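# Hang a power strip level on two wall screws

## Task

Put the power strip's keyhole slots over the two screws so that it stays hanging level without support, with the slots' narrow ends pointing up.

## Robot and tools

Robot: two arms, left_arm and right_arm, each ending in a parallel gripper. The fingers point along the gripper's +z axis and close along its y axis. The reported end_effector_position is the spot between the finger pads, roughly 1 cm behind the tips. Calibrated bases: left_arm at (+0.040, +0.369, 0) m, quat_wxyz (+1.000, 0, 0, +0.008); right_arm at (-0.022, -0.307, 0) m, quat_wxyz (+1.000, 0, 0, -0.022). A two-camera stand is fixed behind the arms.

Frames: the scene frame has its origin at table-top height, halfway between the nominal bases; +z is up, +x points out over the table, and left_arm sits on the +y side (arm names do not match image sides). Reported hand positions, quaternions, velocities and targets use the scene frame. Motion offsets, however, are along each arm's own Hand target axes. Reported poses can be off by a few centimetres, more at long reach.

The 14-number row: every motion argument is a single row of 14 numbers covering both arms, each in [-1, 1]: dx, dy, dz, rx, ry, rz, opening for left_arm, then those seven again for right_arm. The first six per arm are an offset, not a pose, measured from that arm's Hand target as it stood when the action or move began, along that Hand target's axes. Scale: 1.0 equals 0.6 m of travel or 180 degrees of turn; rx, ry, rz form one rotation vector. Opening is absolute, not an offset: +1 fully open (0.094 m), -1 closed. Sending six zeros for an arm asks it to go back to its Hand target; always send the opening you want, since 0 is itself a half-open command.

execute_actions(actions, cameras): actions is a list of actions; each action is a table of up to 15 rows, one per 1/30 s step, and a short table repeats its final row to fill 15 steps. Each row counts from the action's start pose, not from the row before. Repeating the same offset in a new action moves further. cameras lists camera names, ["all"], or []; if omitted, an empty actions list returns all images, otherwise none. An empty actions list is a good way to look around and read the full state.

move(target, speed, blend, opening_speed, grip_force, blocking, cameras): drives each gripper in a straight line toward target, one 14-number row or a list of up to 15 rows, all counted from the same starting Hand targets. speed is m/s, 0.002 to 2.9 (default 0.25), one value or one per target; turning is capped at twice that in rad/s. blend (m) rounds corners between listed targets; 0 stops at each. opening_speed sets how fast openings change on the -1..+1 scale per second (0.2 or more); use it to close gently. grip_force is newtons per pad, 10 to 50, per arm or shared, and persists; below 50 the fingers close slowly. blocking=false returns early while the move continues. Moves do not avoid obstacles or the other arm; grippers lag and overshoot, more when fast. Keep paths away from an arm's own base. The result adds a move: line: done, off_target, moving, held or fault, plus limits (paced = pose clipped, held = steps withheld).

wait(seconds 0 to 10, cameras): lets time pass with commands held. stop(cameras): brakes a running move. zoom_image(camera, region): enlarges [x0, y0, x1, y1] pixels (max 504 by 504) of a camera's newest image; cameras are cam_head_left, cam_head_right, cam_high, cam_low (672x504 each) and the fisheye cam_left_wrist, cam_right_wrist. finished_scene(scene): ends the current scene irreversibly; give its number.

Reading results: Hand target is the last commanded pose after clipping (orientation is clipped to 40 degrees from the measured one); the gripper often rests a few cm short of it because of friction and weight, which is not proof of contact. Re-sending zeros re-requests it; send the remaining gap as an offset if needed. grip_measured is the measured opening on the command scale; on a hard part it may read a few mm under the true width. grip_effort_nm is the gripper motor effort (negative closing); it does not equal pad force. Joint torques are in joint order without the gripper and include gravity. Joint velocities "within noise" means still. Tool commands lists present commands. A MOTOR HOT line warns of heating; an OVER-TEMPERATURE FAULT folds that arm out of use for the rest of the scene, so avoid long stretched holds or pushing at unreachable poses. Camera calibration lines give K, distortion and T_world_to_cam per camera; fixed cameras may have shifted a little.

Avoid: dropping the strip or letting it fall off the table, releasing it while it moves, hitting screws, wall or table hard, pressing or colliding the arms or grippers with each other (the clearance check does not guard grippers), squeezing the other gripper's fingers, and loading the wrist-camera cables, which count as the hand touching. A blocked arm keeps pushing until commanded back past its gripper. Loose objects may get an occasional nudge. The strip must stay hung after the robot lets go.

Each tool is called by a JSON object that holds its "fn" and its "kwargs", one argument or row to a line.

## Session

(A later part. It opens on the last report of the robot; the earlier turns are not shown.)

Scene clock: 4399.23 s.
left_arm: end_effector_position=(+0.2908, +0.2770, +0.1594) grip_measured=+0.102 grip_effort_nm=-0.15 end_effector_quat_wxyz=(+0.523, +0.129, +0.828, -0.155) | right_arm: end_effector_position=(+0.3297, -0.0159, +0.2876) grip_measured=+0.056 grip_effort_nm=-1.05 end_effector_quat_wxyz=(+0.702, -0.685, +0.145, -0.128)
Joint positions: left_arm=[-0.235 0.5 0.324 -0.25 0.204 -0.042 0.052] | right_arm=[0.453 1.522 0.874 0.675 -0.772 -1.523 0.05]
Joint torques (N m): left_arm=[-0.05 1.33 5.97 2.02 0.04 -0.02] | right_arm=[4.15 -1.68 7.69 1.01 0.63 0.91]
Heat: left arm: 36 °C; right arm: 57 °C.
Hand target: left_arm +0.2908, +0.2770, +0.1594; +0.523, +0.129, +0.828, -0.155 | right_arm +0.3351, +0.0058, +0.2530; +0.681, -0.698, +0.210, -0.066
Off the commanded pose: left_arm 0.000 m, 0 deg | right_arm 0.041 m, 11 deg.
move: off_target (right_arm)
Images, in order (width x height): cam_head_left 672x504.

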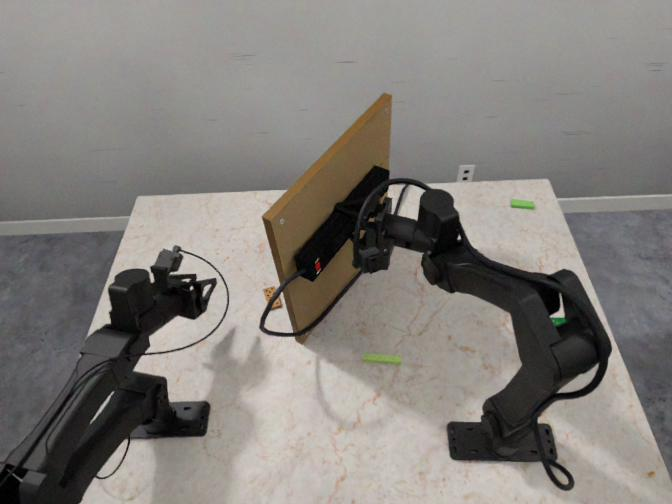

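{"fn": "move", "kwargs": {
  "target": [
    [0,0,0,0,0,0,0.1,-0.003,0.0,0.0,0,0,-0.02,-0.5],
    [0,0,0,0,0,0,0.1,-0.006,-0.022,-0.035,0,0,-0.02,-0.5]
  ],
  "speed": 0.03,
  "cameras": ["cam_head_left"]
}}

{"fn": "zoom_image", "kwargs": {
  "camera": "cam_head_left",
  "region": [285, 145, 405, 285]
}}

Scene clock: 4410.57 s.
left_arm: end_effector_position=(+0.2908, +0.2770, +0.1594) grip_measured=+0.102 grip_effort_nm=-0.14 end_effector_quat_wxyz=(+0.523, +0.129, +0.828, -0.155) | right_arm: end_effector_position=(+0.3279, -0.0164, +0.2801) grip_measured=+0.056 grip_effort_nm=-1.05 end_effector_quat_wxyz=(+0.693, -0.694, +0.155, -0.122)
Joint positions: left_arm=[-0.235 0.5 0.324 -0.25 0.204 -0.042 0.052] | right_arm=[0.455 1.512 0.867 0.631 -0.766 -1.535 0.05]
Joint torques (N m): left_arm=[-0.03 1.36 5.97 2.02 0.06 -0.01] | right_arm=[1.01 -6.34 7.95 0.91 0.08 0.44]
Heat: left arm: 36 °C; right arm: 56 °C.
Hand target: left_arm +0.2908, +0.2770, +0.1594; +0.523, +0.129, +0.828, -0.155 | right_arm +0.3266, -0.0124, +0.2680; +0.679, -0.705, +0.188, -0.087
Off the commanded pose: left_arm 0.000 m, 0 deg | right_arm 0.013 m, 6 deg.
move: off_target (right_arm)
Images, in order (width x height): cam_head_left 672x504.

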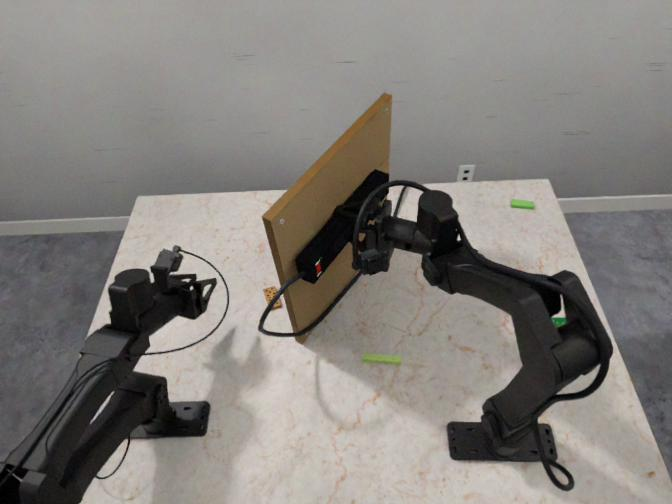

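Scaled by 3.600 from the camera's 672x504 image, which has a finer 960x720 frame.

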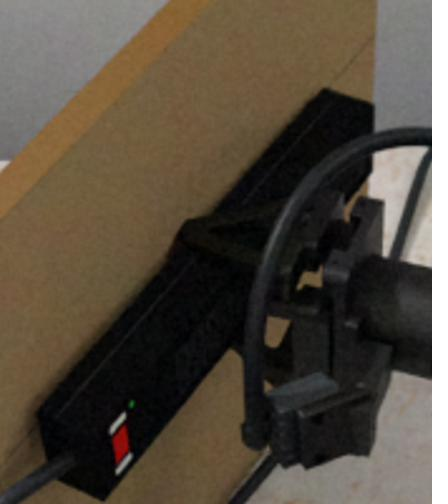

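{"fn": "move", "kwargs": {
  "target": [0,0,0,0,0,0,0.1,0,-0.012,-0.025,0,0,-0.01,-0.5],
  "speed": 0.02,
  "cameras": ["cam_head_left"]
}}

{"fn": "zoom_image", "kwargs": {
  "camera": "cam_head_left",
  "region": [285, 145, 405, 285]
}}

Scene clock: 4420.50 s.
left_arm: end_effector_position=(+0.2908, +0.2770, +0.1594) grip_measured=+0.102 grip_effort_nm=-0.14 end_effector_quat_wxyz=(+0.523, +0.129, +0.828, -0.155) | right_arm: end_effector_position=(+0.3291, -0.0232, +0.2498) grip_measured=+0.056 grip_effort_nm=-1.05 end_effector_quat_wxyz=(-0.658, +0.722, -0.195, +0.088)
Joint positions: left_arm=[-0.235 0.5 0.324 -0.25 0.204 -0.042 0.052] | right_arm=[0.438 1.511 0.867 0.477 -0.773 -1.557 0.05]
Joint torques (N m): left_arm=[-0.08 1.39 5.96 2.04 0.04 -0.03] | right_arm=[-0.28 -10.35 7.62 1.86 -0.37 0.24]
Heat: left arm: 36 °C; right arm: 56 °C.
Hand target: left_arm +0.2908, +0.2770, +0.1594; +0.523, +0.129, +0.828, -0.155 | right_arm +0.3219, -0.0261, +0.2760; -0.677, +0.707, -0.177, +0.098
Off the commanded pose: left_arm 0.000 m, 0 deg | right_arm 0.027 m, 4 deg.
move: off_target (right_arm)
Images, in order (width x height): cam_head_left 672x504.

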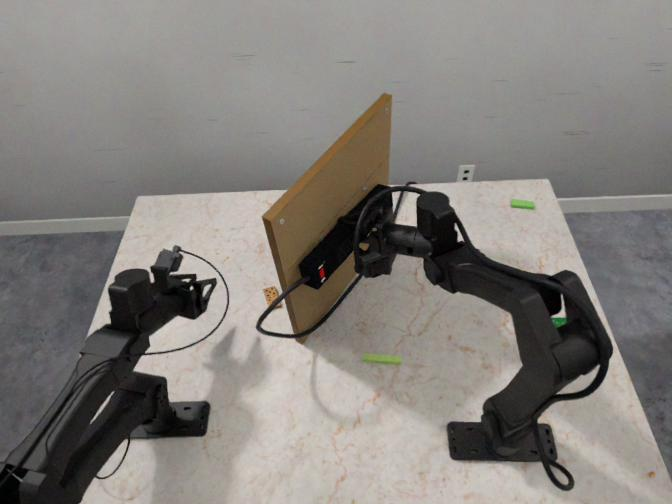

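Scaled by 3.600 from the camera's 672x504 image, which has a finer 960x720 frame.

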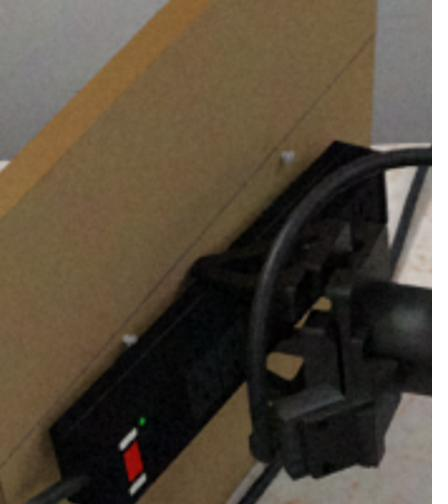

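{"fn": "move", "kwargs": {
  "target": [
    [0,0,0,0,0,0,0.1,0,0.0,-0.03,0,0,0,-0.5],
    [0,0,0,0,0,0,0.1,0,-0.03,-0.03,0,0.03,0,-0.5]
  ],
  "speed": 0.06,
  "cameras": ["all"]
}}

{"fn": "zoom_image", "kwargs": {
  "camera": "cam_head_left",
  "region": [285, 145, 405, 285]
}}

{"fn": "zoom_image", "kwargs": {
  "camera": "cam_head_right",
  "region": [270, 145, 390, 285]
}}

Scene clock: 4467.33 s.
left_arm: end_effector_position=(+0.2908, +0.2770, +0.1594) grip_measured=+0.102 grip_effort_nm=-0.15 end_effector_quat_wxyz=(+0.523, +0.129, +0.828, -0.155) | right_arm: end_effector_position=(+0.3253, -0.0467, +0.2582) grip_measured=+0.056 grip_effort_nm=-1.05 end_effector_quat_wxyz=(-0.640, +0.722, -0.236, +0.120)
Joint positions: left_arm=[-0.235 0.5 0.324 -0.25 0.204 -0.042 0.052] | right_arm=[0.417 1.391 0.834 0.358 -0.686 -1.568 0.05]
Joint torques (N m): left_arm=[-0.05 1.33 5.94 2.02 0.04 -0.01] | right_arm=[0.92 -9.33 9.78 1.89 -0.33 0.28]
Heat: left arm: 36 °C; right arm: 56 °C.
Hand target: left_arm +0.2908, +0.2770, +0.1594; +0.523, +0.129, +0.828, -0.155 | right_arm +0.3173, -0.0424, +0.2950; -0.668, +0.702, -0.209, +0.131
Off the commanded pose: left_arm 0.000 m, 0 deg | right_arm 0.038 m, 5 deg.
move: off_target (right_arm)
camera_calibration:
cam_left_wrist: T_world_to_cam=[[-0.387402, -0.92186, -0.00970419, 0.375152], [-0.868635, 0.368521, -0.331157, 0.195722], [0.308856, -0.119861, -0.943526, 0.209584], [0, 0, 0, 1]] pos_world=[0.250615, 0.298831, 0.266203]
cam_right_wrist: T_world_to_cam=[[0.300743, 0.0822369, 0.950153, -0.333212], [0.313155, -0.949551, -0.0169352, -0.1437], [0.900826, 0.302639, -0.311324, -0.0815427], [0, 0, 0, 1]] pos_world=[0.218667, -0.0843701, 0.288783]

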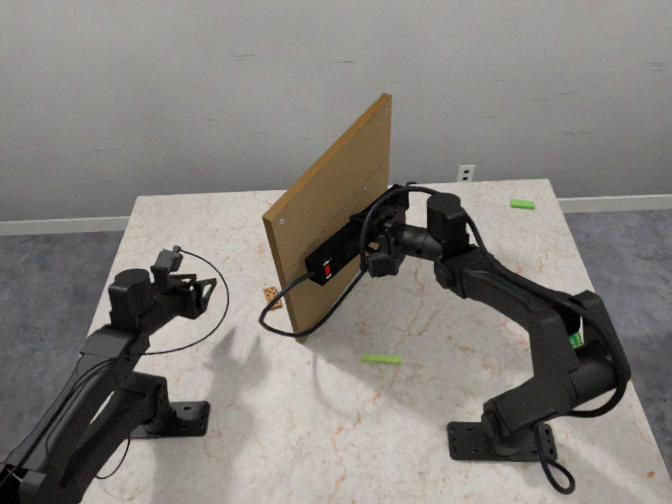

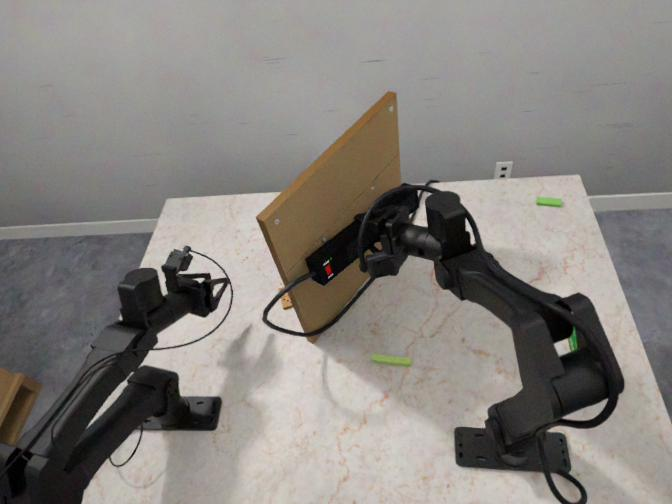

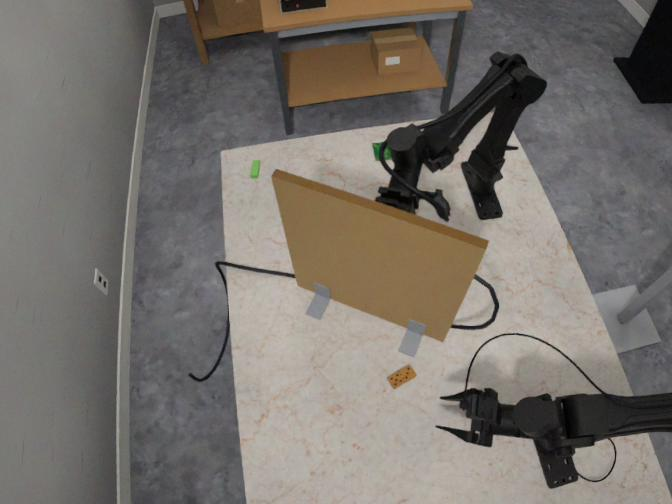

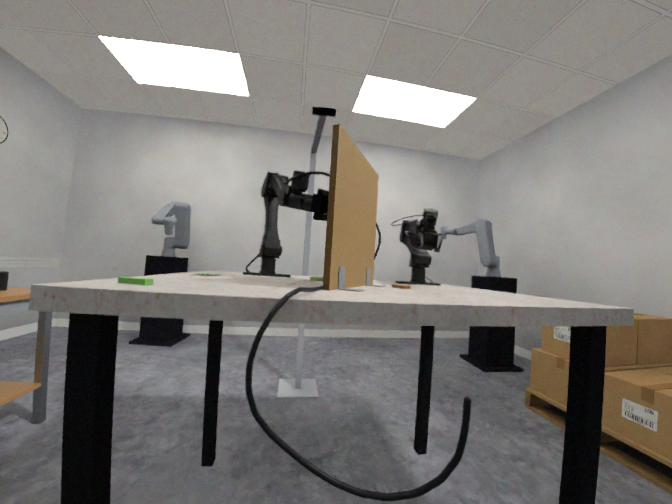

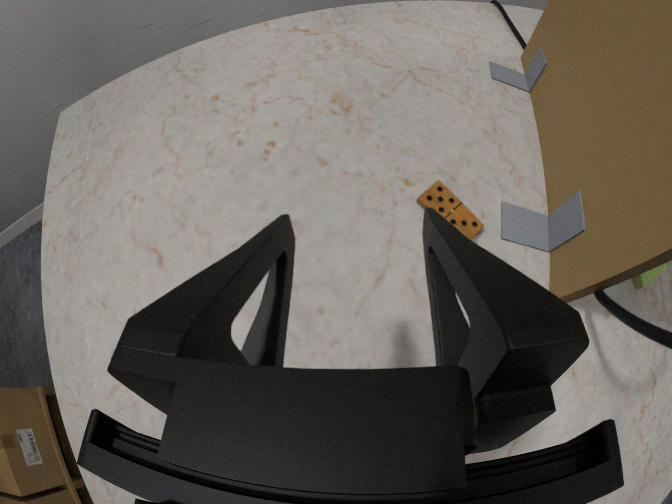

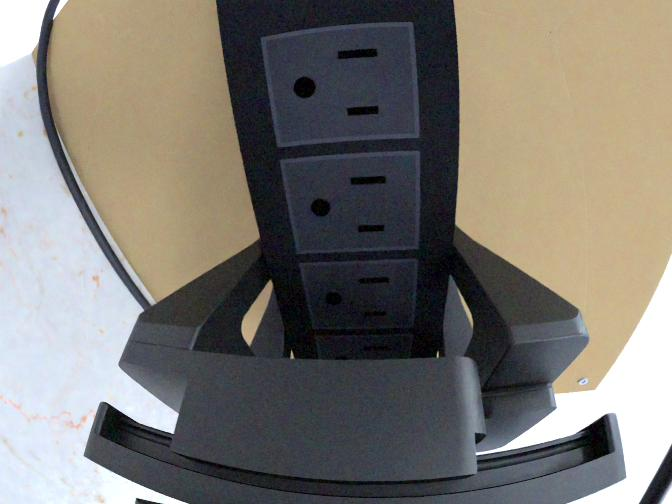

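Scaled by 3.600 from the camera's 672x504 image, which has a finer 960x720 frame.

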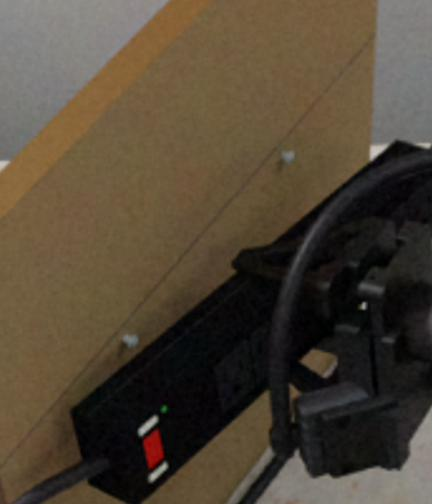

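Scaled by 3.600 from the camera's 672x504 image, which has a finer 960x720 frame.

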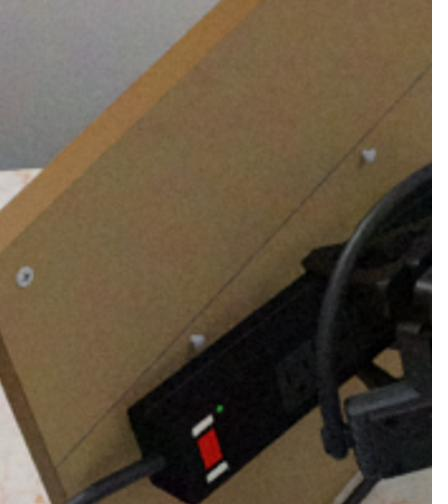

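{"fn": "move", "kwargs": {
  "target": [
    [0,0,0,0,0,0,0.1,0,-0.01,-0.01,0,-0.03,-0.022,-0.5],
    [0,0,0,0,0,0,0.1,0,-0.025,-0.01,0,-0.035,-0.027,-0.5]
  ],
  "speed": 0.06
}}

{"fn": "move", "kwargs": {
  "target": [0,0,0,0,0,0,0.1,0,-0.008,0.03,0,0,0,-0.5],
  "speed": 0.06,
  "cameras": ["cam_head_left"]
}}

{"fn": "zoom_image", "kwargs": {
  "camera": "cam_head_left",
  "region": [285, 145, 405, 285]
}}

Scene clock: 4494.27 s.
left_arm: end_effector_position=(+0.2908, +0.2770, +0.1594) grip_measured=+0.102 grip_effort_nm=-0.15 end_effector_quat_wxyz=(+0.523, +0.129, +0.828, -0.155) | right_arm: end_effector_position=(+0.3189, -0.0493, +0.2825) grip_measured=+0.056 grip_effort_nm=-1.05 end_effector_quat_wxyz=(-0.653, +0.730, -0.164, +0.118)
Joint positions: left_arm=[-0.235 0.5 0.324 -0.25 0.204 -0.042 0.052] | right_arm=[0.368 1.391 0.903 0.309 -0.839 -1.661 0.05]
Joint torques (N m): left_arm=[-0.14 1.36 5.91 2.02 0.05 -0.02] | right_arm=[-0.35 -6.71 11.3 1.72 -0.54 0.28]
Heat: left arm: 36 °C; right arm: 57 °C.
Hand target: left_arm +0.2908, +0.2770, +0.1594; +0.523, +0.129, +0.828, -0.155 | right_arm +0.3162, -0.0474, +0.3103; -0.672, +0.716, -0.142, +0.121
Off the commanded pose: left_arm 0.000 m, 0 deg | right_arm 0.028 m, 4 deg.
move: off_target (right_arm)

Scene clock: 4495.20 s.
left_arm: end_effector_position=(+0.2908, +0.2770, +0.1594) grip_measured=+0.102 grip_effort_nm=-0.14 end_effector_quat_wxyz=(+0.523, +0.129, +0.828, -0.155) | right_arm: end_effector_position=(+0.3238, -0.0380, +0.2906) grip_measured=+0.056 grip_effort_nm=-1.05 end_effector_quat_wxyz=(-0.655, +0.729, -0.158, +0.123)
Joint positions: left_arm=[-0.235 0.5 0.324 -0.25 0.204 -0.042 0.052] | right_arm=[0.399 1.418 0.949 0.304 -0.81 -1.662 0.05]
Joint torques (N m): left_arm=[-0.02 1.31 5.91 2.01 0.04 -0.01] | right_arm=[0.85 -5.53 11.62 1.77 -0.33 0.38]
Heat: left arm: 36 °C; right arm: 57 °C.
Hand target: left_arm +0.2908, +0.2770, +0.1594; +0.523, +0.129, +0.828, -0.155 | right_arm +0.3230, -0.0305, +0.3139; -0.672, +0.716, -0.142, +0.121
Off the commanded pose: left_arm 0.000 m, 0 deg | right_arm 0.025 m, 3 deg.
move: off_target (right_arm)
Images, in order (width x height): cam_head_left 672x504.

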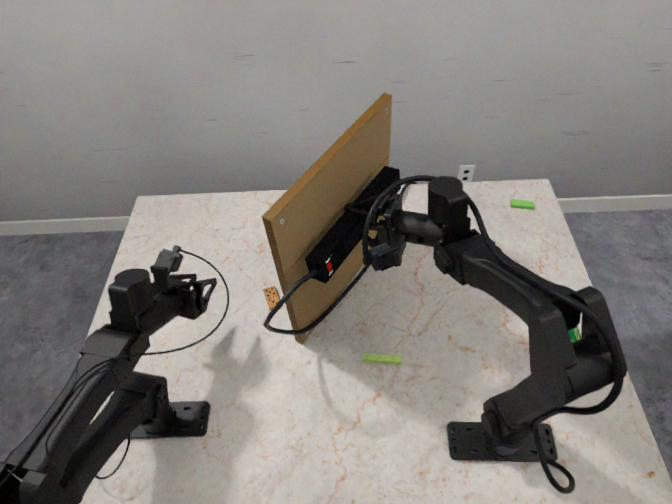

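Scaled by 3.600 from the camera's 672x504 image, which has a finer 960x720 frame.

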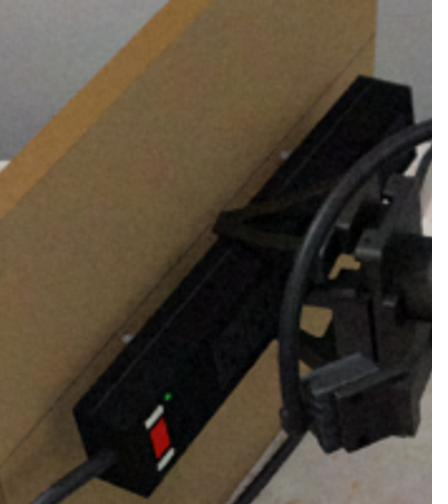

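{"fn": "move", "kwargs": {
  "target": [0,0,0,0,0,0,0.1,0,-0.004,0,0.025,-0.008,0,-0.5],
  "speed": 0.06,
  "cameras": ["cam_head_left"]
}}

{"fn": "zoom_image", "kwargs": {
  "camera": "cam_head_left",
  "region": [285, 145, 405, 285]
}}

Scene clock: 4504.90 s.
left_arm: end_effector_position=(+0.2908, +0.2770, +0.1594) grip_measured=+0.102 grip_effort_nm=-0.15 end_effector_quat_wxyz=(+0.523, +0.129, +0.828, -0.155) | right_arm: end_effector_position=(+0.3265, -0.0331, +0.3081) grip_measured=+0.056 grip_effort_nm=-1.05 end_effector_quat_wxyz=(+0.687, -0.702, +0.138, -0.126)
Joint positions: left_arm=[-0.235 0.5 0.324 -0.25 0.204 -0.042 0.052] | right_arm=[0.399 1.448 0.944 0.468 -0.84 -1.585 0.05]
Joint torques (N m): left_arm=[-0.02 1.32 6.02 2.03 0.05 -0.03] | right_arm=[0.14 -5.48 7.88 2.06 -0.32 0.43]
Heat: left arm: 36 °C; right arm: 58 °C.
Hand target: left_arm +0.2908, +0.2770, +0.1594; +0.523, +0.129, +0.828, -0.155 | right_arm +0.3231, -0.0303, +0.3164; +0.702, -0.691, +0.128, -0.117
Off the commanded pose: left_arm 0.000 m, 0 deg | right_arm 0.009 m, 3 deg.
move: off_target (right_arm)
Images, in order (width x height): cam_head_left 672x504.

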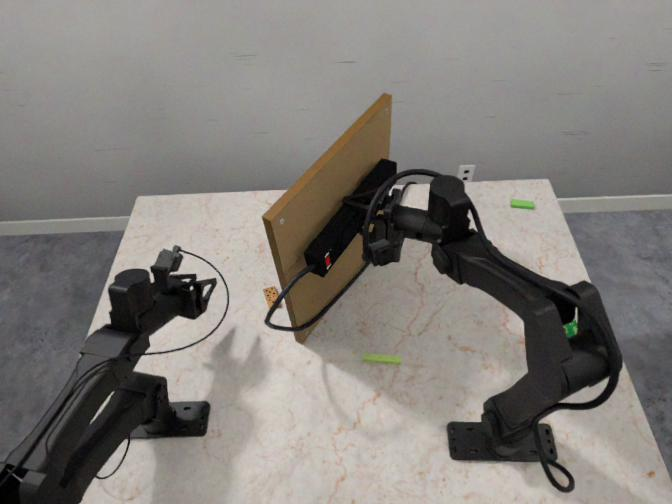

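Scaled by 3.600 from the camera's 672x504 image, which has a finer 960x720 frame.

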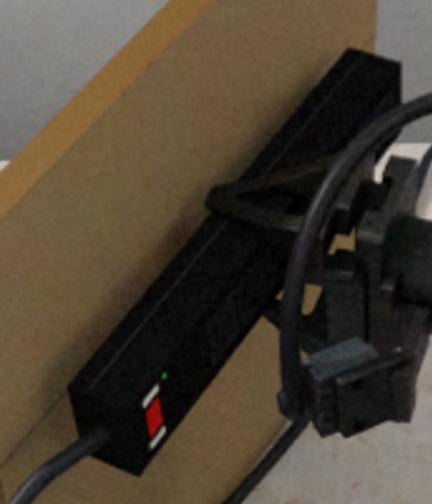

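{"fn": "move", "kwargs": {
  "target": [
    [0,0,0,0,0,0,0.1,0,0.0,0,0,0,0.015,-0.5],
    [0,0,0,0,0,0,0.1,0,0.004,0.02,0,0,0.015,-0.5]
  ],
  "speed": 0.03,
  "cameras": ["cam_head_left"]
}}

{"fn": "zoom_image", "kwargs": {
  "camera": "cam_head_left",
  "region": [285, 145, 405, 285]
}}

Scene clock: 4514.53 s.
left_arm: end_effector_position=(+0.2908, +0.2770, +0.1594) grip_measured=+0.102 grip_effort_nm=-0.15 end_effector_quat_wxyz=(+0.523, +0.129, +0.828, -0.155) | right_arm: end_effector_position=(+0.3291, -0.0249, +0.2972) grip_measured=+0.056 grip_effort_nm=-1.05 end_effector_quat_wxyz=(+0.687, -0.702, +0.160, -0.100)
Joint positions: left_arm=[-0.235 0.5 0.324 -0.25 0.204 -0.042 0.052] | right_arm=[0.418 1.482 0.944 0.484 -0.828 -1.531 0.05]
Joint torques (N m): left_arm=[-0.1 1.36 5.94 2.03 0.04 0] | right_arm=[0.83 -5.85 9.1 2.09 -0.18 0.4]
Heat: left arm: 36 °C; right arm: 57 °C.
Hand target: left_arm +0.2908, +0.2770, +0.1594; +0.523, +0.129, +0.828, -0.155 | right_arm +0.3272, -0.0190, +0.3140; +0.704, -0.688, +0.145, -0.100
Off the commanded pose: left_arm 0.000 m, 0 deg | right_arm 0.018 m, 3 deg.
move: off_target (right_arm)
Images, in order (width x height): cam_head_left 672x504.

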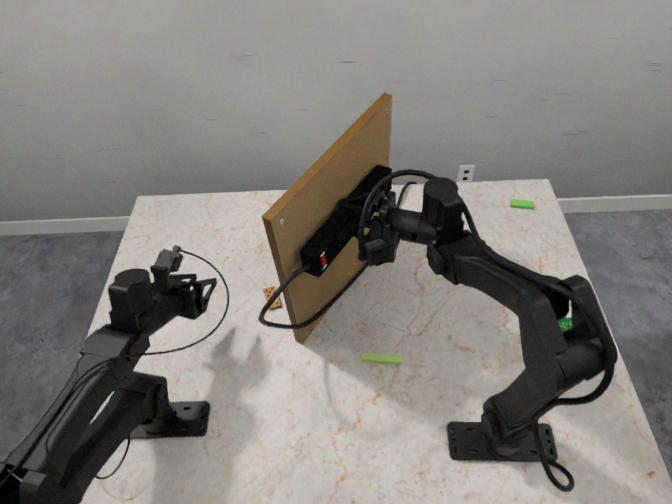

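Scaled by 3.600 from the camera's 672x504 image, which has a finer 960x720 frame.

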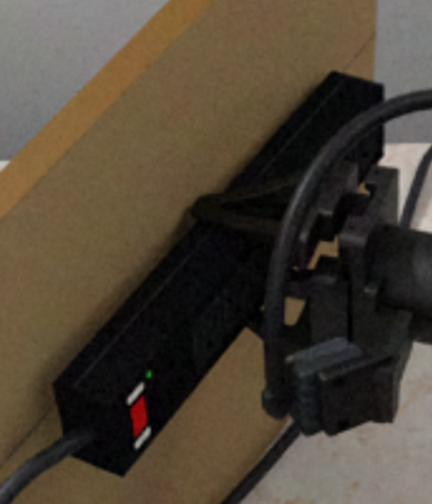

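{"fn": "move", "kwargs": {
  "target": [0,0,0,0,0,0,0.1,0.008,0,0.014,0,0,0,-0.5],
  "speed": 0.03,
  "cameras": ["cam_head_left"]
}}

{"fn": "zoom_image", "kwargs": {
  "camera": "cam_head_left",
  "region": [285, 145, 405, 285]
}}

Scene clock: 4525.10 s.
left_arm: end_effector_position=(+0.2908, +0.2770, +0.1594) grip_measured=+0.102 grip_effort_nm=-0.15 end_effector_quat_wxyz=(+0.523, +0.129, +0.828, -0.155) | right_arm: end_effector_position=(+0.3324, -0.0218, +0.2884) grip_measured=+0.056 grip_effort_nm=-1.05 end_effector_quat_wxyz=(+0.683, -0.705, +0.165, -0.094)
Joint positions: left_arm=[-0.235 0.5 0.324 -0.25 0.204 -0.042 0.052] | right_arm=[0.423 1.506 0.944 0.489 -0.823 -1.531 0.05]
Joint torques (N m): left_arm=[0.02 1.35 5.91 2.02 0.05 -0.01] | right_arm=[1.22 -5.48 11.36 2.1 -0.11 0.36]
Heat: left arm: 36 °C; right arm: 58 °C.
Hand target: left_arm +0.2908, +0.2770, +0.1594; +0.523, +0.129, +0.828, -0.155 | right_arm +0.3346, -0.0127, +0.3138; +0.704, -0.688, +0.145, -0.100
Off the commanded pose: left_arm 0.000 m, 0 deg | right_arm 0.027 m, 4 deg.
move: off_target (right_arm)
Images, in order (width x height): cam_head_left 672x504.

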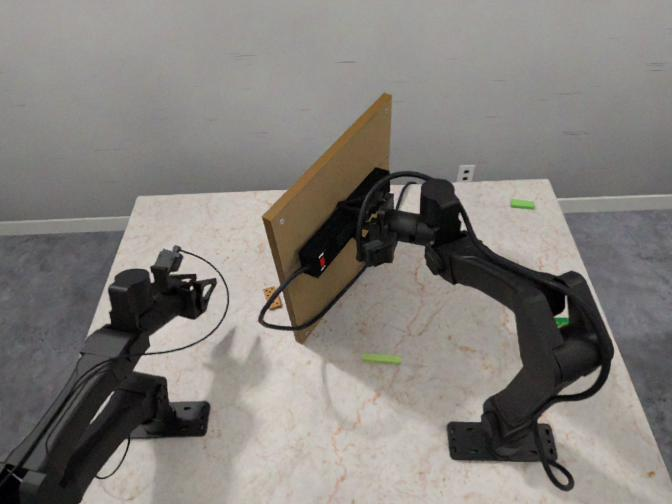

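Scaled by 3.600 from the camera's 672x504 image, which has a finer 960x720 frame.

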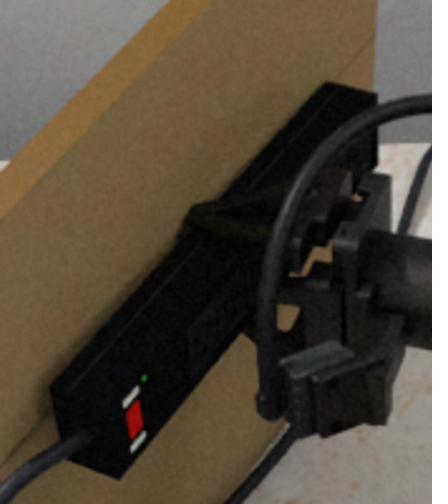

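{"fn": "move", "kwargs": {
  "target": [
    [0,0,0,0,0,0,0.1,0.012,-0.004,-0.008,0,0,-0.012,-0.5]
  ],
  "speed": 0.03,
  "cameras": ["cam_head_left"]
}}

{"fn": "zoom_image", "kwargs": {
  "camera": "cam_head_left",
  "region": [285, 145, 405, 285]
}}

Scene clock: 4533.63 s.
left_arm: end_effector_position=(+0.2908, +0.2770, +0.1594) grip_measured=+0.102 grip_effort_nm=-0.14 end_effector_quat_wxyz=(+0.523, +0.129, +0.828, -0.155) | right_arm: end_effector_position=(+0.3329, -0.0224, +0.2882) grip_measured=+0.056 grip_effort_nm=-1.05 end_effector_quat_wxyz=(+0.683, -0.707, +0.155, -0.096)
Joint positions: left_arm=[-0.235 0.5 0.324 -0.25 0.204 -0.042 0.052] | right_arm=[0.416 1.513 0.95 0.489 -0.842 -1.549 0.05]
Joint torques (N m): left_arm=[-0.05 1.33 6.01 2.02 0.05 0] | right_arm=[-0.18 -5.86 11.99 2.05 -0.2 0.19]
Heat: left arm: 36 °C; right arm: 59 °C.
Hand target: left_arm +0.2908, +0.2770, +0.1594; +0.523, +0.129, +0.828, -0.155 | right_arm +0.3398, -0.0198, +0.3156; +0.702, -0.690, +0.132, -0.114
Off the commanded pose: left_arm 0.000 m, 0 deg | right_arm 0.028 m, 4 deg.
move: off_target (right_arm)
Images, in order (width x height): cam_head_left 672x504.

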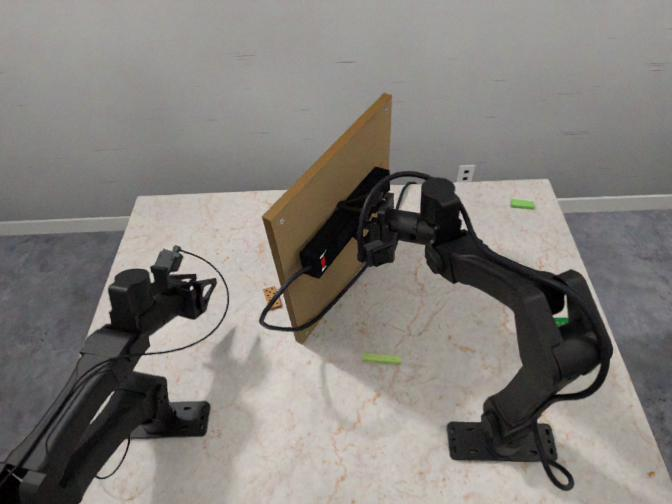

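Scaled by 3.600 from the camera's 672x504 image, which has a finer 960x720 frame.

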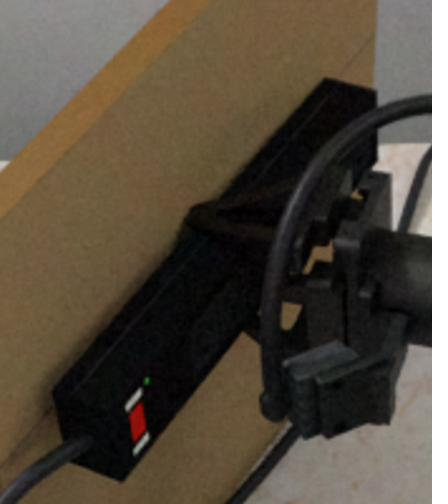

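{"fn": "move", "kwargs": {
  "target": [
    [0,0,0,0,0,0,0.1,0.012,0.003,-0.008,0,0.008,0,-0.5]
  ],
  "speed": 0.03,
  "cameras": ["cam_head_left"]
}}

{"fn": "zoom_image", "kwargs": {
  "camera": "cam_head_left",
  "region": [285, 145, 405, 285]
}}

Scene clock: 4541.97 s.
left_arm: end_effector_position=(+0.2908, +0.2770, +0.1594) grip_measured=+0.102 grip_effort_nm=-0.15 end_effector_quat_wxyz=(+0.523, +0.129, +0.828, -0.155) | right_arm: end_effector_position=(+0.3386, -0.0285, +0.2884) grip_measured=+0.056 grip_effort_nm=-1.05 end_effector_quat_wxyz=(+0.682, -0.706, +0.160, -0.107)
Joint positions: left_arm=[-0.235 0.5 0.324 -0.25 0.204 -0.042 0.052] | right_arm=[0.4 1.513 0.95 0.491 -0.835 -1.557 0.05]
Joint torques (N m): left_arm=[-0.05 1.33 6.02 2.04 0.04 -0.02] | right_arm=[-0.35 -5.76 11.38 2.08 -0.17 0.29]
Heat: left arm: 36 °C; right arm: 60 °C.
Hand target: left_arm +0.2908, +0.2770, +0.1594; +0.523, +0.129, +0.828, -0.155 | right_arm +0.3449, -0.0267, +0.3136; +0.701, -0.689, +0.140, -0.122
Off the commanded pose: left_arm 0.000 m, 0 deg | right_arm 0.026 m, 4 deg.
move: off_target (right_arm)
Images, in order (width x height): cam_head_left 672x504.

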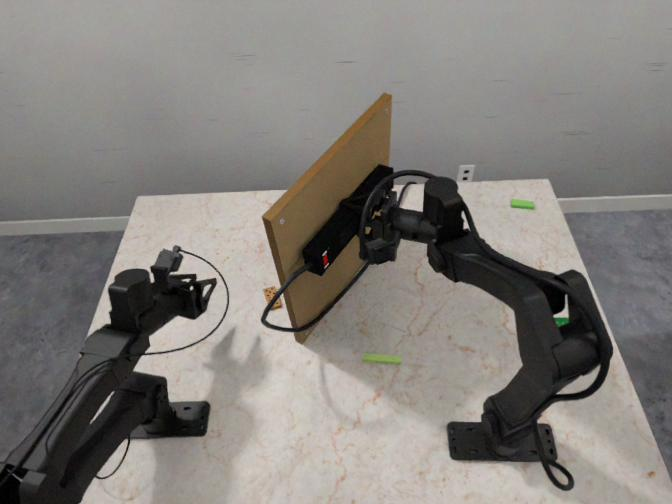

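Scaled by 3.600 from the camera's 672x504 image, which has a finer 960x720 frame.

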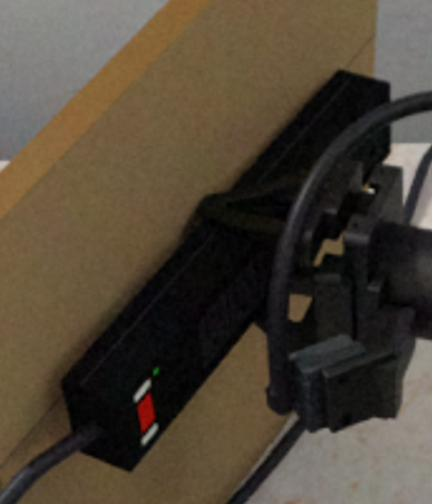

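{"fn": "move", "kwargs": {
  "target": [
    [0,0,0,0,0,0,0.1,0.0,0.004,0,0,0,-0.006,-0.5],
    [0,0,0,0,0,0,0.1,-0.002,0.004,0.018,0,0,-0.006,-0.5]
  ],
  "speed": 0.02,
  "cameras": ["cam_head_left"]
}}

{"fn": "zoom_image", "kwargs": {
  "camera": "cam_head_left",
  "region": [285, 145, 405, 285]
}}

Scene clock: 4554.37 s.
left_arm: end_effector_position=(+0.2908, +0.2770, +0.1594) grip_measured=+0.102 grip_effort_nm=-0.15 end_effector_quat_wxyz=(+0.523, +0.129, +0.828, -0.155) | right_arm: end_effector_position=(+0.3428, -0.0280, +0.2861) grip_measured=+0.056 grip_effort_nm=-1.05 end_effector_quat_wxyz=(+0.680, -0.707, +0.154, -0.117)
Joint positions: left_arm=[-0.235 0.5 0.324 -0.25 0.204 -0.042 0.052] | right_arm=[0.4 1.528 0.954 0.505 -0.828 -1.579 0.05]
Joint torques (N m): left_arm=[-0.03 1.29 5.93 2.03 0.05 -0.02] | right_arm=[1.85 -4.94 12.23 2.06 0 0.31]
Heat: left arm: 36 °C; right arm: 60 °C.
Hand target: left_arm +0.2908, +0.2770, +0.1594; +0.523, +0.129, +0.828, -0.155 | right_arm +0.3476, -0.0162, +0.3115; +0.699, -0.690, +0.134, -0.129
Off the commanded pose: left_arm 0.000 m, 0 deg | right_arm 0.028 m, 4 deg.
move: off_target (right_arm)
Images, in order (width x height): cam_head_left 672x504.

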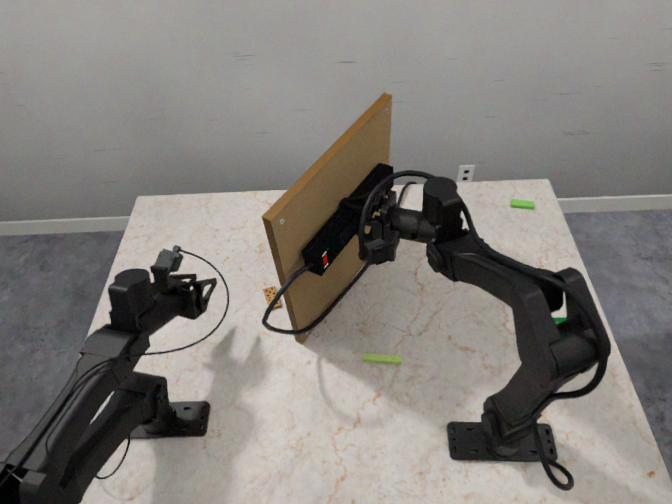

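Scaled by 3.600 from the camera's 672x504 image, which has a finer 960x720 frame.

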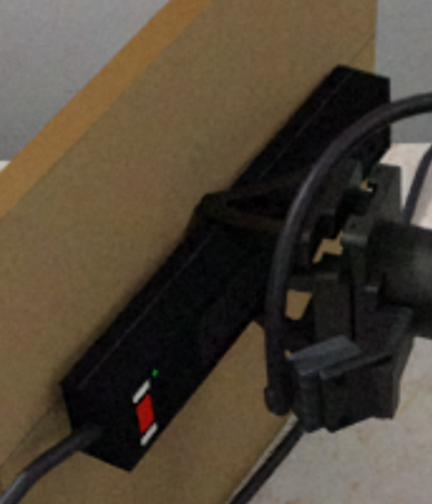

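{"fn": "move", "kwargs": {
  "target": [
    [0,0,0,0,0,0,0.1,-0.006,0.008,0,0,0,0,-0.5],
    [0,0,0,0,0,0,0.1,-0.01,0.012,0.006,0,0,0,-0.5]
  ],
  "speed": 0.02,
  "cameras": ["cam_head_left"]
}}

{"fn": "zoom_image", "kwargs": {
  "camera": "cam_head_left",
  "region": [285, 145, 405, 285]
}}

Scene clock: 4565.27 s.
left_arm: end_effector_position=(+0.2908, +0.2770, +0.1594) grip_measured=+0.102 grip_effort_nm=-0.15 end_effector_quat_wxyz=(+0.523, +0.129, +0.828, -0.155) | right_arm: end_effector_position=(+0.3426, -0.0274, +0.2867) grip_measured=+0.056 grip_effort_nm=-1.05 end_effector_quat_wxyz=(+0.681, -0.706, +0.153, -0.119)
Joint positions: left_arm=[-0.235 0.5 0.324 -0.25 0.204 -0.042 0.052] | right_arm=[0.402 1.528 0.954 0.508 -0.825 -1.579 0.05]
Joint torques (N m): left_arm=[-0.06 1.36 5.93 2.02 0.06 -0.02] | right_arm=[3.3 -4.97 9.98 2.3 0.23 0.37]
Heat: left arm: 36 °C; right arm: 59 °C.
Hand target: left_arm +0.2908, +0.2770, +0.1594; +0.523, +0.129, +0.828, -0.155 | right_arm +0.3433, -0.0104, +0.3045; +0.700, -0.690, +0.134, -0.129
Off the commanded pose: left_arm 0.000 m, 0 deg | right_arm 0.024 m, 4 deg.
move: off_target (right_arm)
Images, in order (width x height): cam_head_left 672x504.

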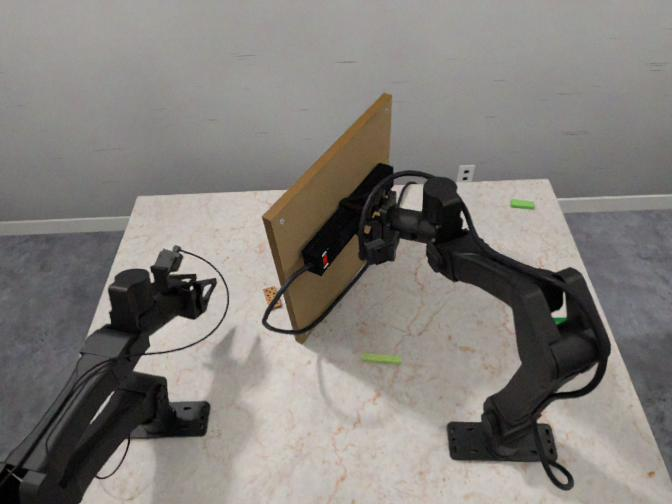

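Scaled by 3.600 from the camera's 672x504 image, which has a finer 960x720 frame.

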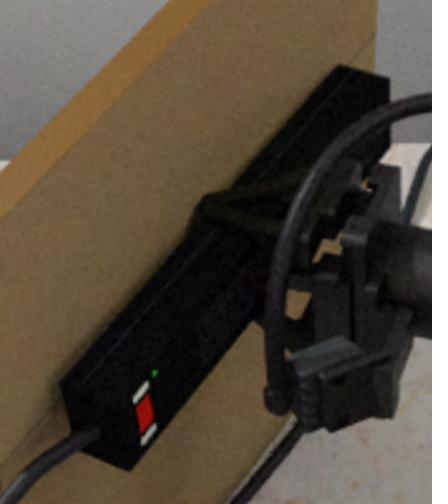

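Same; continue −x and down.

{"fn": "move", "kwargs": {
  "target": [
    [0,0,0,0,0,0,0.1,-0.01,0.01,0.004,0,0,0,-0.5]
  ],
  "speed": 0.02,
  "cameras": ["cam_head_left"]
}}

{"fn": "zoom_image", "kwargs": {
  "camera": "cam_head_left",
  "region": [285, 145, 405, 285]
}}

Scene clock: 4572.40 s.
left_arm: end_effector_position=(+0.2908, +0.2770, +0.1594) grip_measured=+0.102 grip_effort_nm=-0.15 end_effector_quat_wxyz=(+0.523, +0.129, +0.828, -0.155) | right_arm: end_effector_position=(+0.3429, -0.0269, +0.2862) grip_measured=+0.056 grip_effort_nm=-1.05 end_effector_quat_wxyz=(+0.683, -0.703, +0.152, -0.128)
Joint positions: left_arm=[-0.235 0.5 0.324 -0.25 0.204 -0.042 0.052] | right_arm=[0.408 1.528 0.939 0.54 -0.808 -1.58 0.05]
Joint torques (N m): left_arm=[-0.02 1.33 5.97 2.05 0.04 0] | right_arm=[4.22 -4.98 9.01 2.23 0.27 0.32]
Heat: left arm: 36 °C; right arm: 58 °C.
Hand target: left_arm +0.2908, +0.2770, +0.1594; +0.523, +0.129, +0.828, -0.155 | right_arm +0.3386, -0.0060, +0.2984; +0.699, -0.690, +0.134, -0.129
Off the commanded pose: left_arm 0.000 m, 0 deg | right_arm 0.025 m, 3 deg.
move: off_target (right_arm)
Images, in order (width x height): cam_head_left 672x504.

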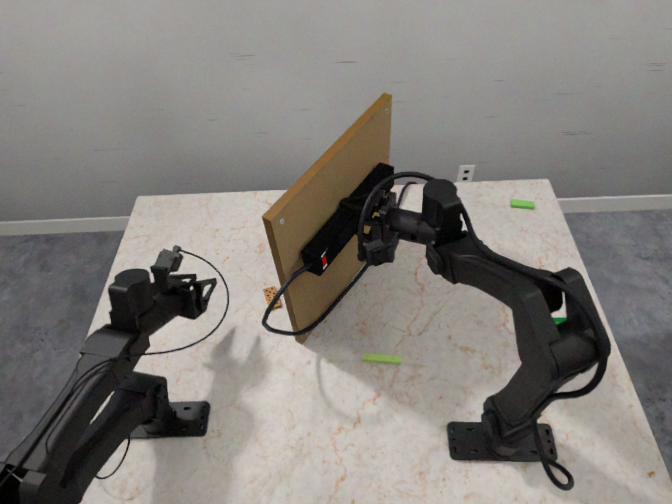

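Scaled by 3.600 from the camera's 672x504 image, which has a finer 960x720 frame.

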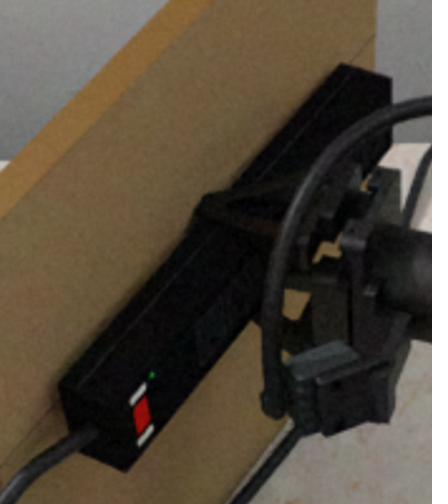

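{"fn": "move", "kwargs": {
  "target": [
    [0,0,0,0,0,0,0.1,0,0.012,-0.012,0,-0.006,0,-0.5]
  ],
  "speed": 0.02,
  "cameras": ["cam_head_left"]
}}

{"fn": "zoom_image", "kwargs": {
  "camera": "cam_head_left",
  "region": [285, 145, 405, 285]
}}

Scene clock: 4580.63 s.
left_arm: end_effector_position=(+0.2908, +0.2770, +0.1594) grip_measured=+0.102 grip_effort_nm=-0.14 end_effector_quat_wxyz=(+0.523, +0.129, +0.828, -0.155) | right_arm: end_effector_position=(+0.3431, -0.0271, +0.2857) grip_measured=+0.056 grip_effort_nm=-1.05 end_effector_quat_wxyz=(+0.687, -0.699, +0.145, -0.136)
Joint positions: left_arm=[-0.235 0.5 0.324 -0.25 0.204 -0.042 0.052] | right_arm=[0.408 1.535 0.923 0.586 -0.806 -1.58 0.05]
Joint torques (N m): left_arm=[-0.08 1.33 5.93 2.02 0.04 -0.02] | right_arm=[2.54 -5.16 8.16 2.07 -0.21 0.31]
Heat: left arm: 36 °C; right arm: 58 °C.
Hand target: left_arm +0.2908, +0.2770, +0.1594; +0.523, +0.129, +0.828, -0.155 | right_arm +0.3360, -0.0126, +0.2911; +0.701, -0.691, +0.127, -0.122
Off the commanded pose: left_arm 0.000 m, 0 deg | right_arm 0.017 m, 3 deg.
move: off_target (right_arm)
Images, in order (width x height): cam_head_left 672x504.

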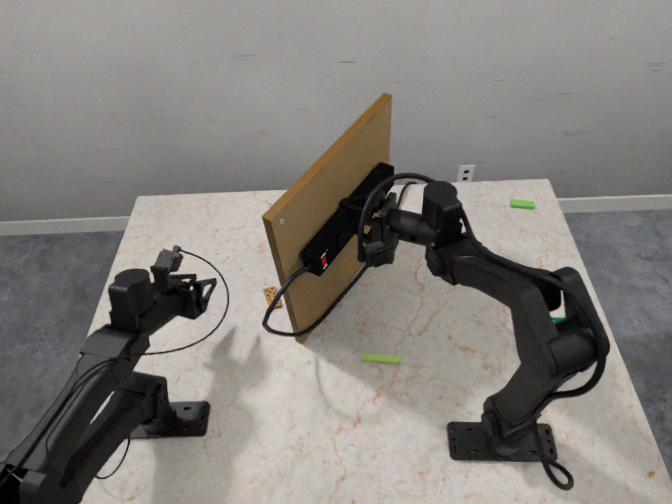

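Scaled by 3.600 from the camera's 672x504 image, which has a finer 960x720 frame.

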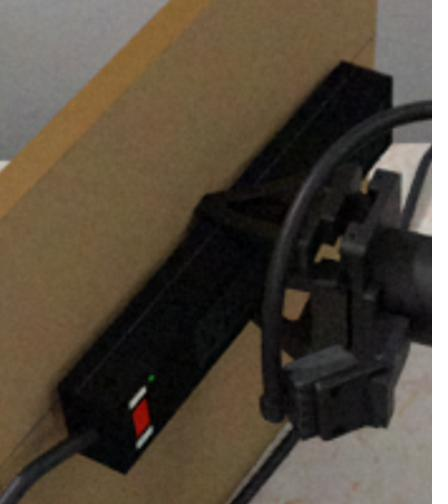

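{"fn": "move", "kwargs": {
  "target": [
    [0,0,0,0,0,0,0.1,0,0.014,0,0,0,0.012,-0.5]
  ],
  "speed": 0.02,
  "cameras": ["cam_head_left"]
}}

{"fn": "zoom_image", "kwargs": {
  "camera": "cam_head_left",
  "region": [285, 145, 405, 285]
}}

Scene clock: 4589.93 s.
left_arm: end_effector_position=(+0.2908, +0.2770, +0.1594) grip_measured=+0.102 grip_effort_nm=-0.14 end_effector_quat_wxyz=(+0.523, +0.129, +0.828, -0.155) | right_arm: end_effector_position=(+0.3433, -0.0267, +0.2849) grip_measured=+0.056 grip_effort_nm=-1.05 end_effector_quat_wxyz=(+0.695, -0.691, +0.145, -0.135)
Joint positions: left_arm=[-0.235 0.5 0.324 -0.25 0.204 -0.042 0.052] | right_arm=[0.408 1.547 0.907 0.643 -0.809 -1.554 0.05]
Joint torques (N m): left_arm=[-0.09 1.37 5.94 2.02 0.04 -0.01] | right_arm=[2.61 -5.07 7.62 1.84 -0.15 0.44]
Heat: left arm: 36 °C; right arm: 57 °C.
Hand target: left_arm +0.2908, +0.2770, +0.1594; +0.523, +0.129, +0.828, -0.155 | right_arm +0.3360, -0.0125, +0.2827; +0.703, -0.689, +0.140, -0.109
Off the commanded pose: left_arm 0.000 m, 0 deg | right_arm 0.016 m, 3 deg.
move: off_target (right_arm)
Images, in order (width x height): cam_head_left 672x504.

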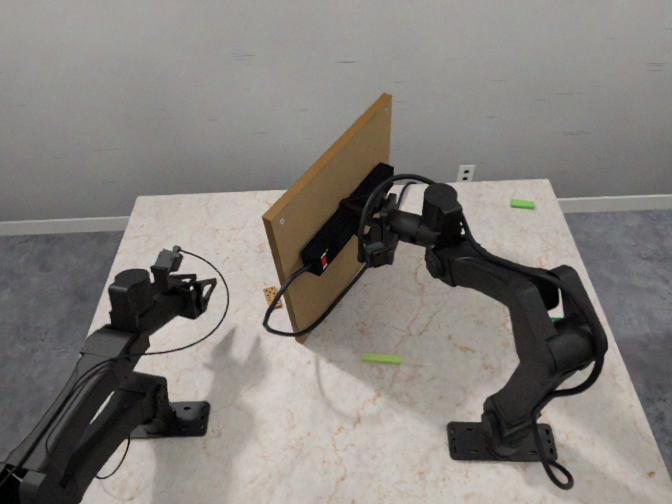

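Scaled by 3.600 from the camera's 672x504 image, which has a finer 960x720 frame.

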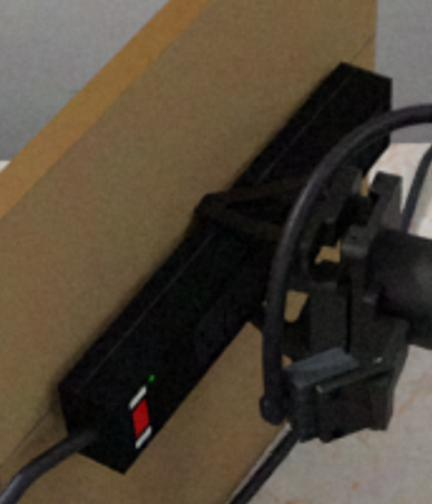

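{"fn": "move", "kwargs": {
  "target": [
    [0,0,0,0,0,0,0.1,0,0.014,0.004,-0.01,0,0.006,-0.5]
  ],
  "speed": 0.02,
  "cameras": ["cam_head_left"]
}}

{"fn": "zoom_image", "kwargs": {
  "camera": "cam_head_left",
  "region": [285, 145, 405, 285]
}}

Scene clock: 4596.77 s.
left_arm: end_effector_position=(+0.2908, +0.2770, +0.1594) grip_measured=+0.102 grip_effort_nm=-0.14 end_effector_quat_wxyz=(+0.523, +0.129, +0.828, -0.155) | right_arm: end_effector_position=(+0.3431, -0.0266, +0.2845) grip_measured=+0.056 grip_effort_nm=-1.05 end_effector_quat_wxyz=(+0.694, -0.692, +0.145, -0.135)
Joint positions: left_arm=[-0.235 0.5 0.324 -0.25 0.204 -0.042 0.052] | right_arm=[0.408 1.547 0.907 0.641 -0.809 -1.555 0.05]
Joint torques (N m): left_arm=[-0.03 1.29 5.96 2.01 0.03 -0.02] | right_arm=[3.08 -4.6 7.94 1.43 -0.12 0.29]
Heat: left arm: 36 °C; right arm: 56 °C.
Hand target: left_arm +0.2908, +0.2770, +0.1594; +0.523, +0.129, +0.828, -0.155 | right_arm +0.3364, -0.0100, +0.2743; +0.693, -0.698, +0.149, -0.100
Off the commanded pose: left_arm 0.000 m, 0 deg | right_arm 0.021 m, 4 deg.
move: off_target (right_arm)
Images, in order (width x height): cam_head_left 672x504.

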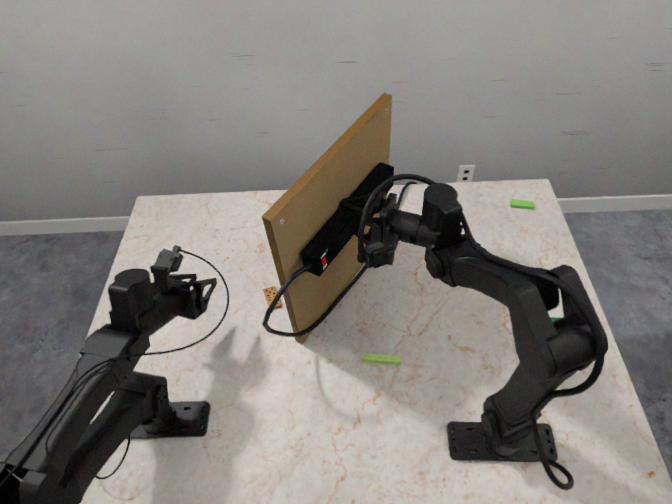

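Scaled by 3.600 from the camera's 672x504 image, which has a finer 960x720 frame.

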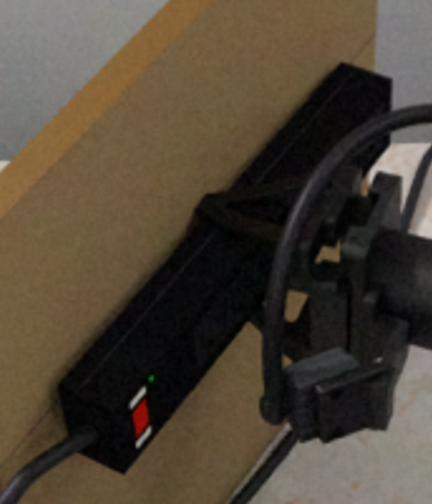

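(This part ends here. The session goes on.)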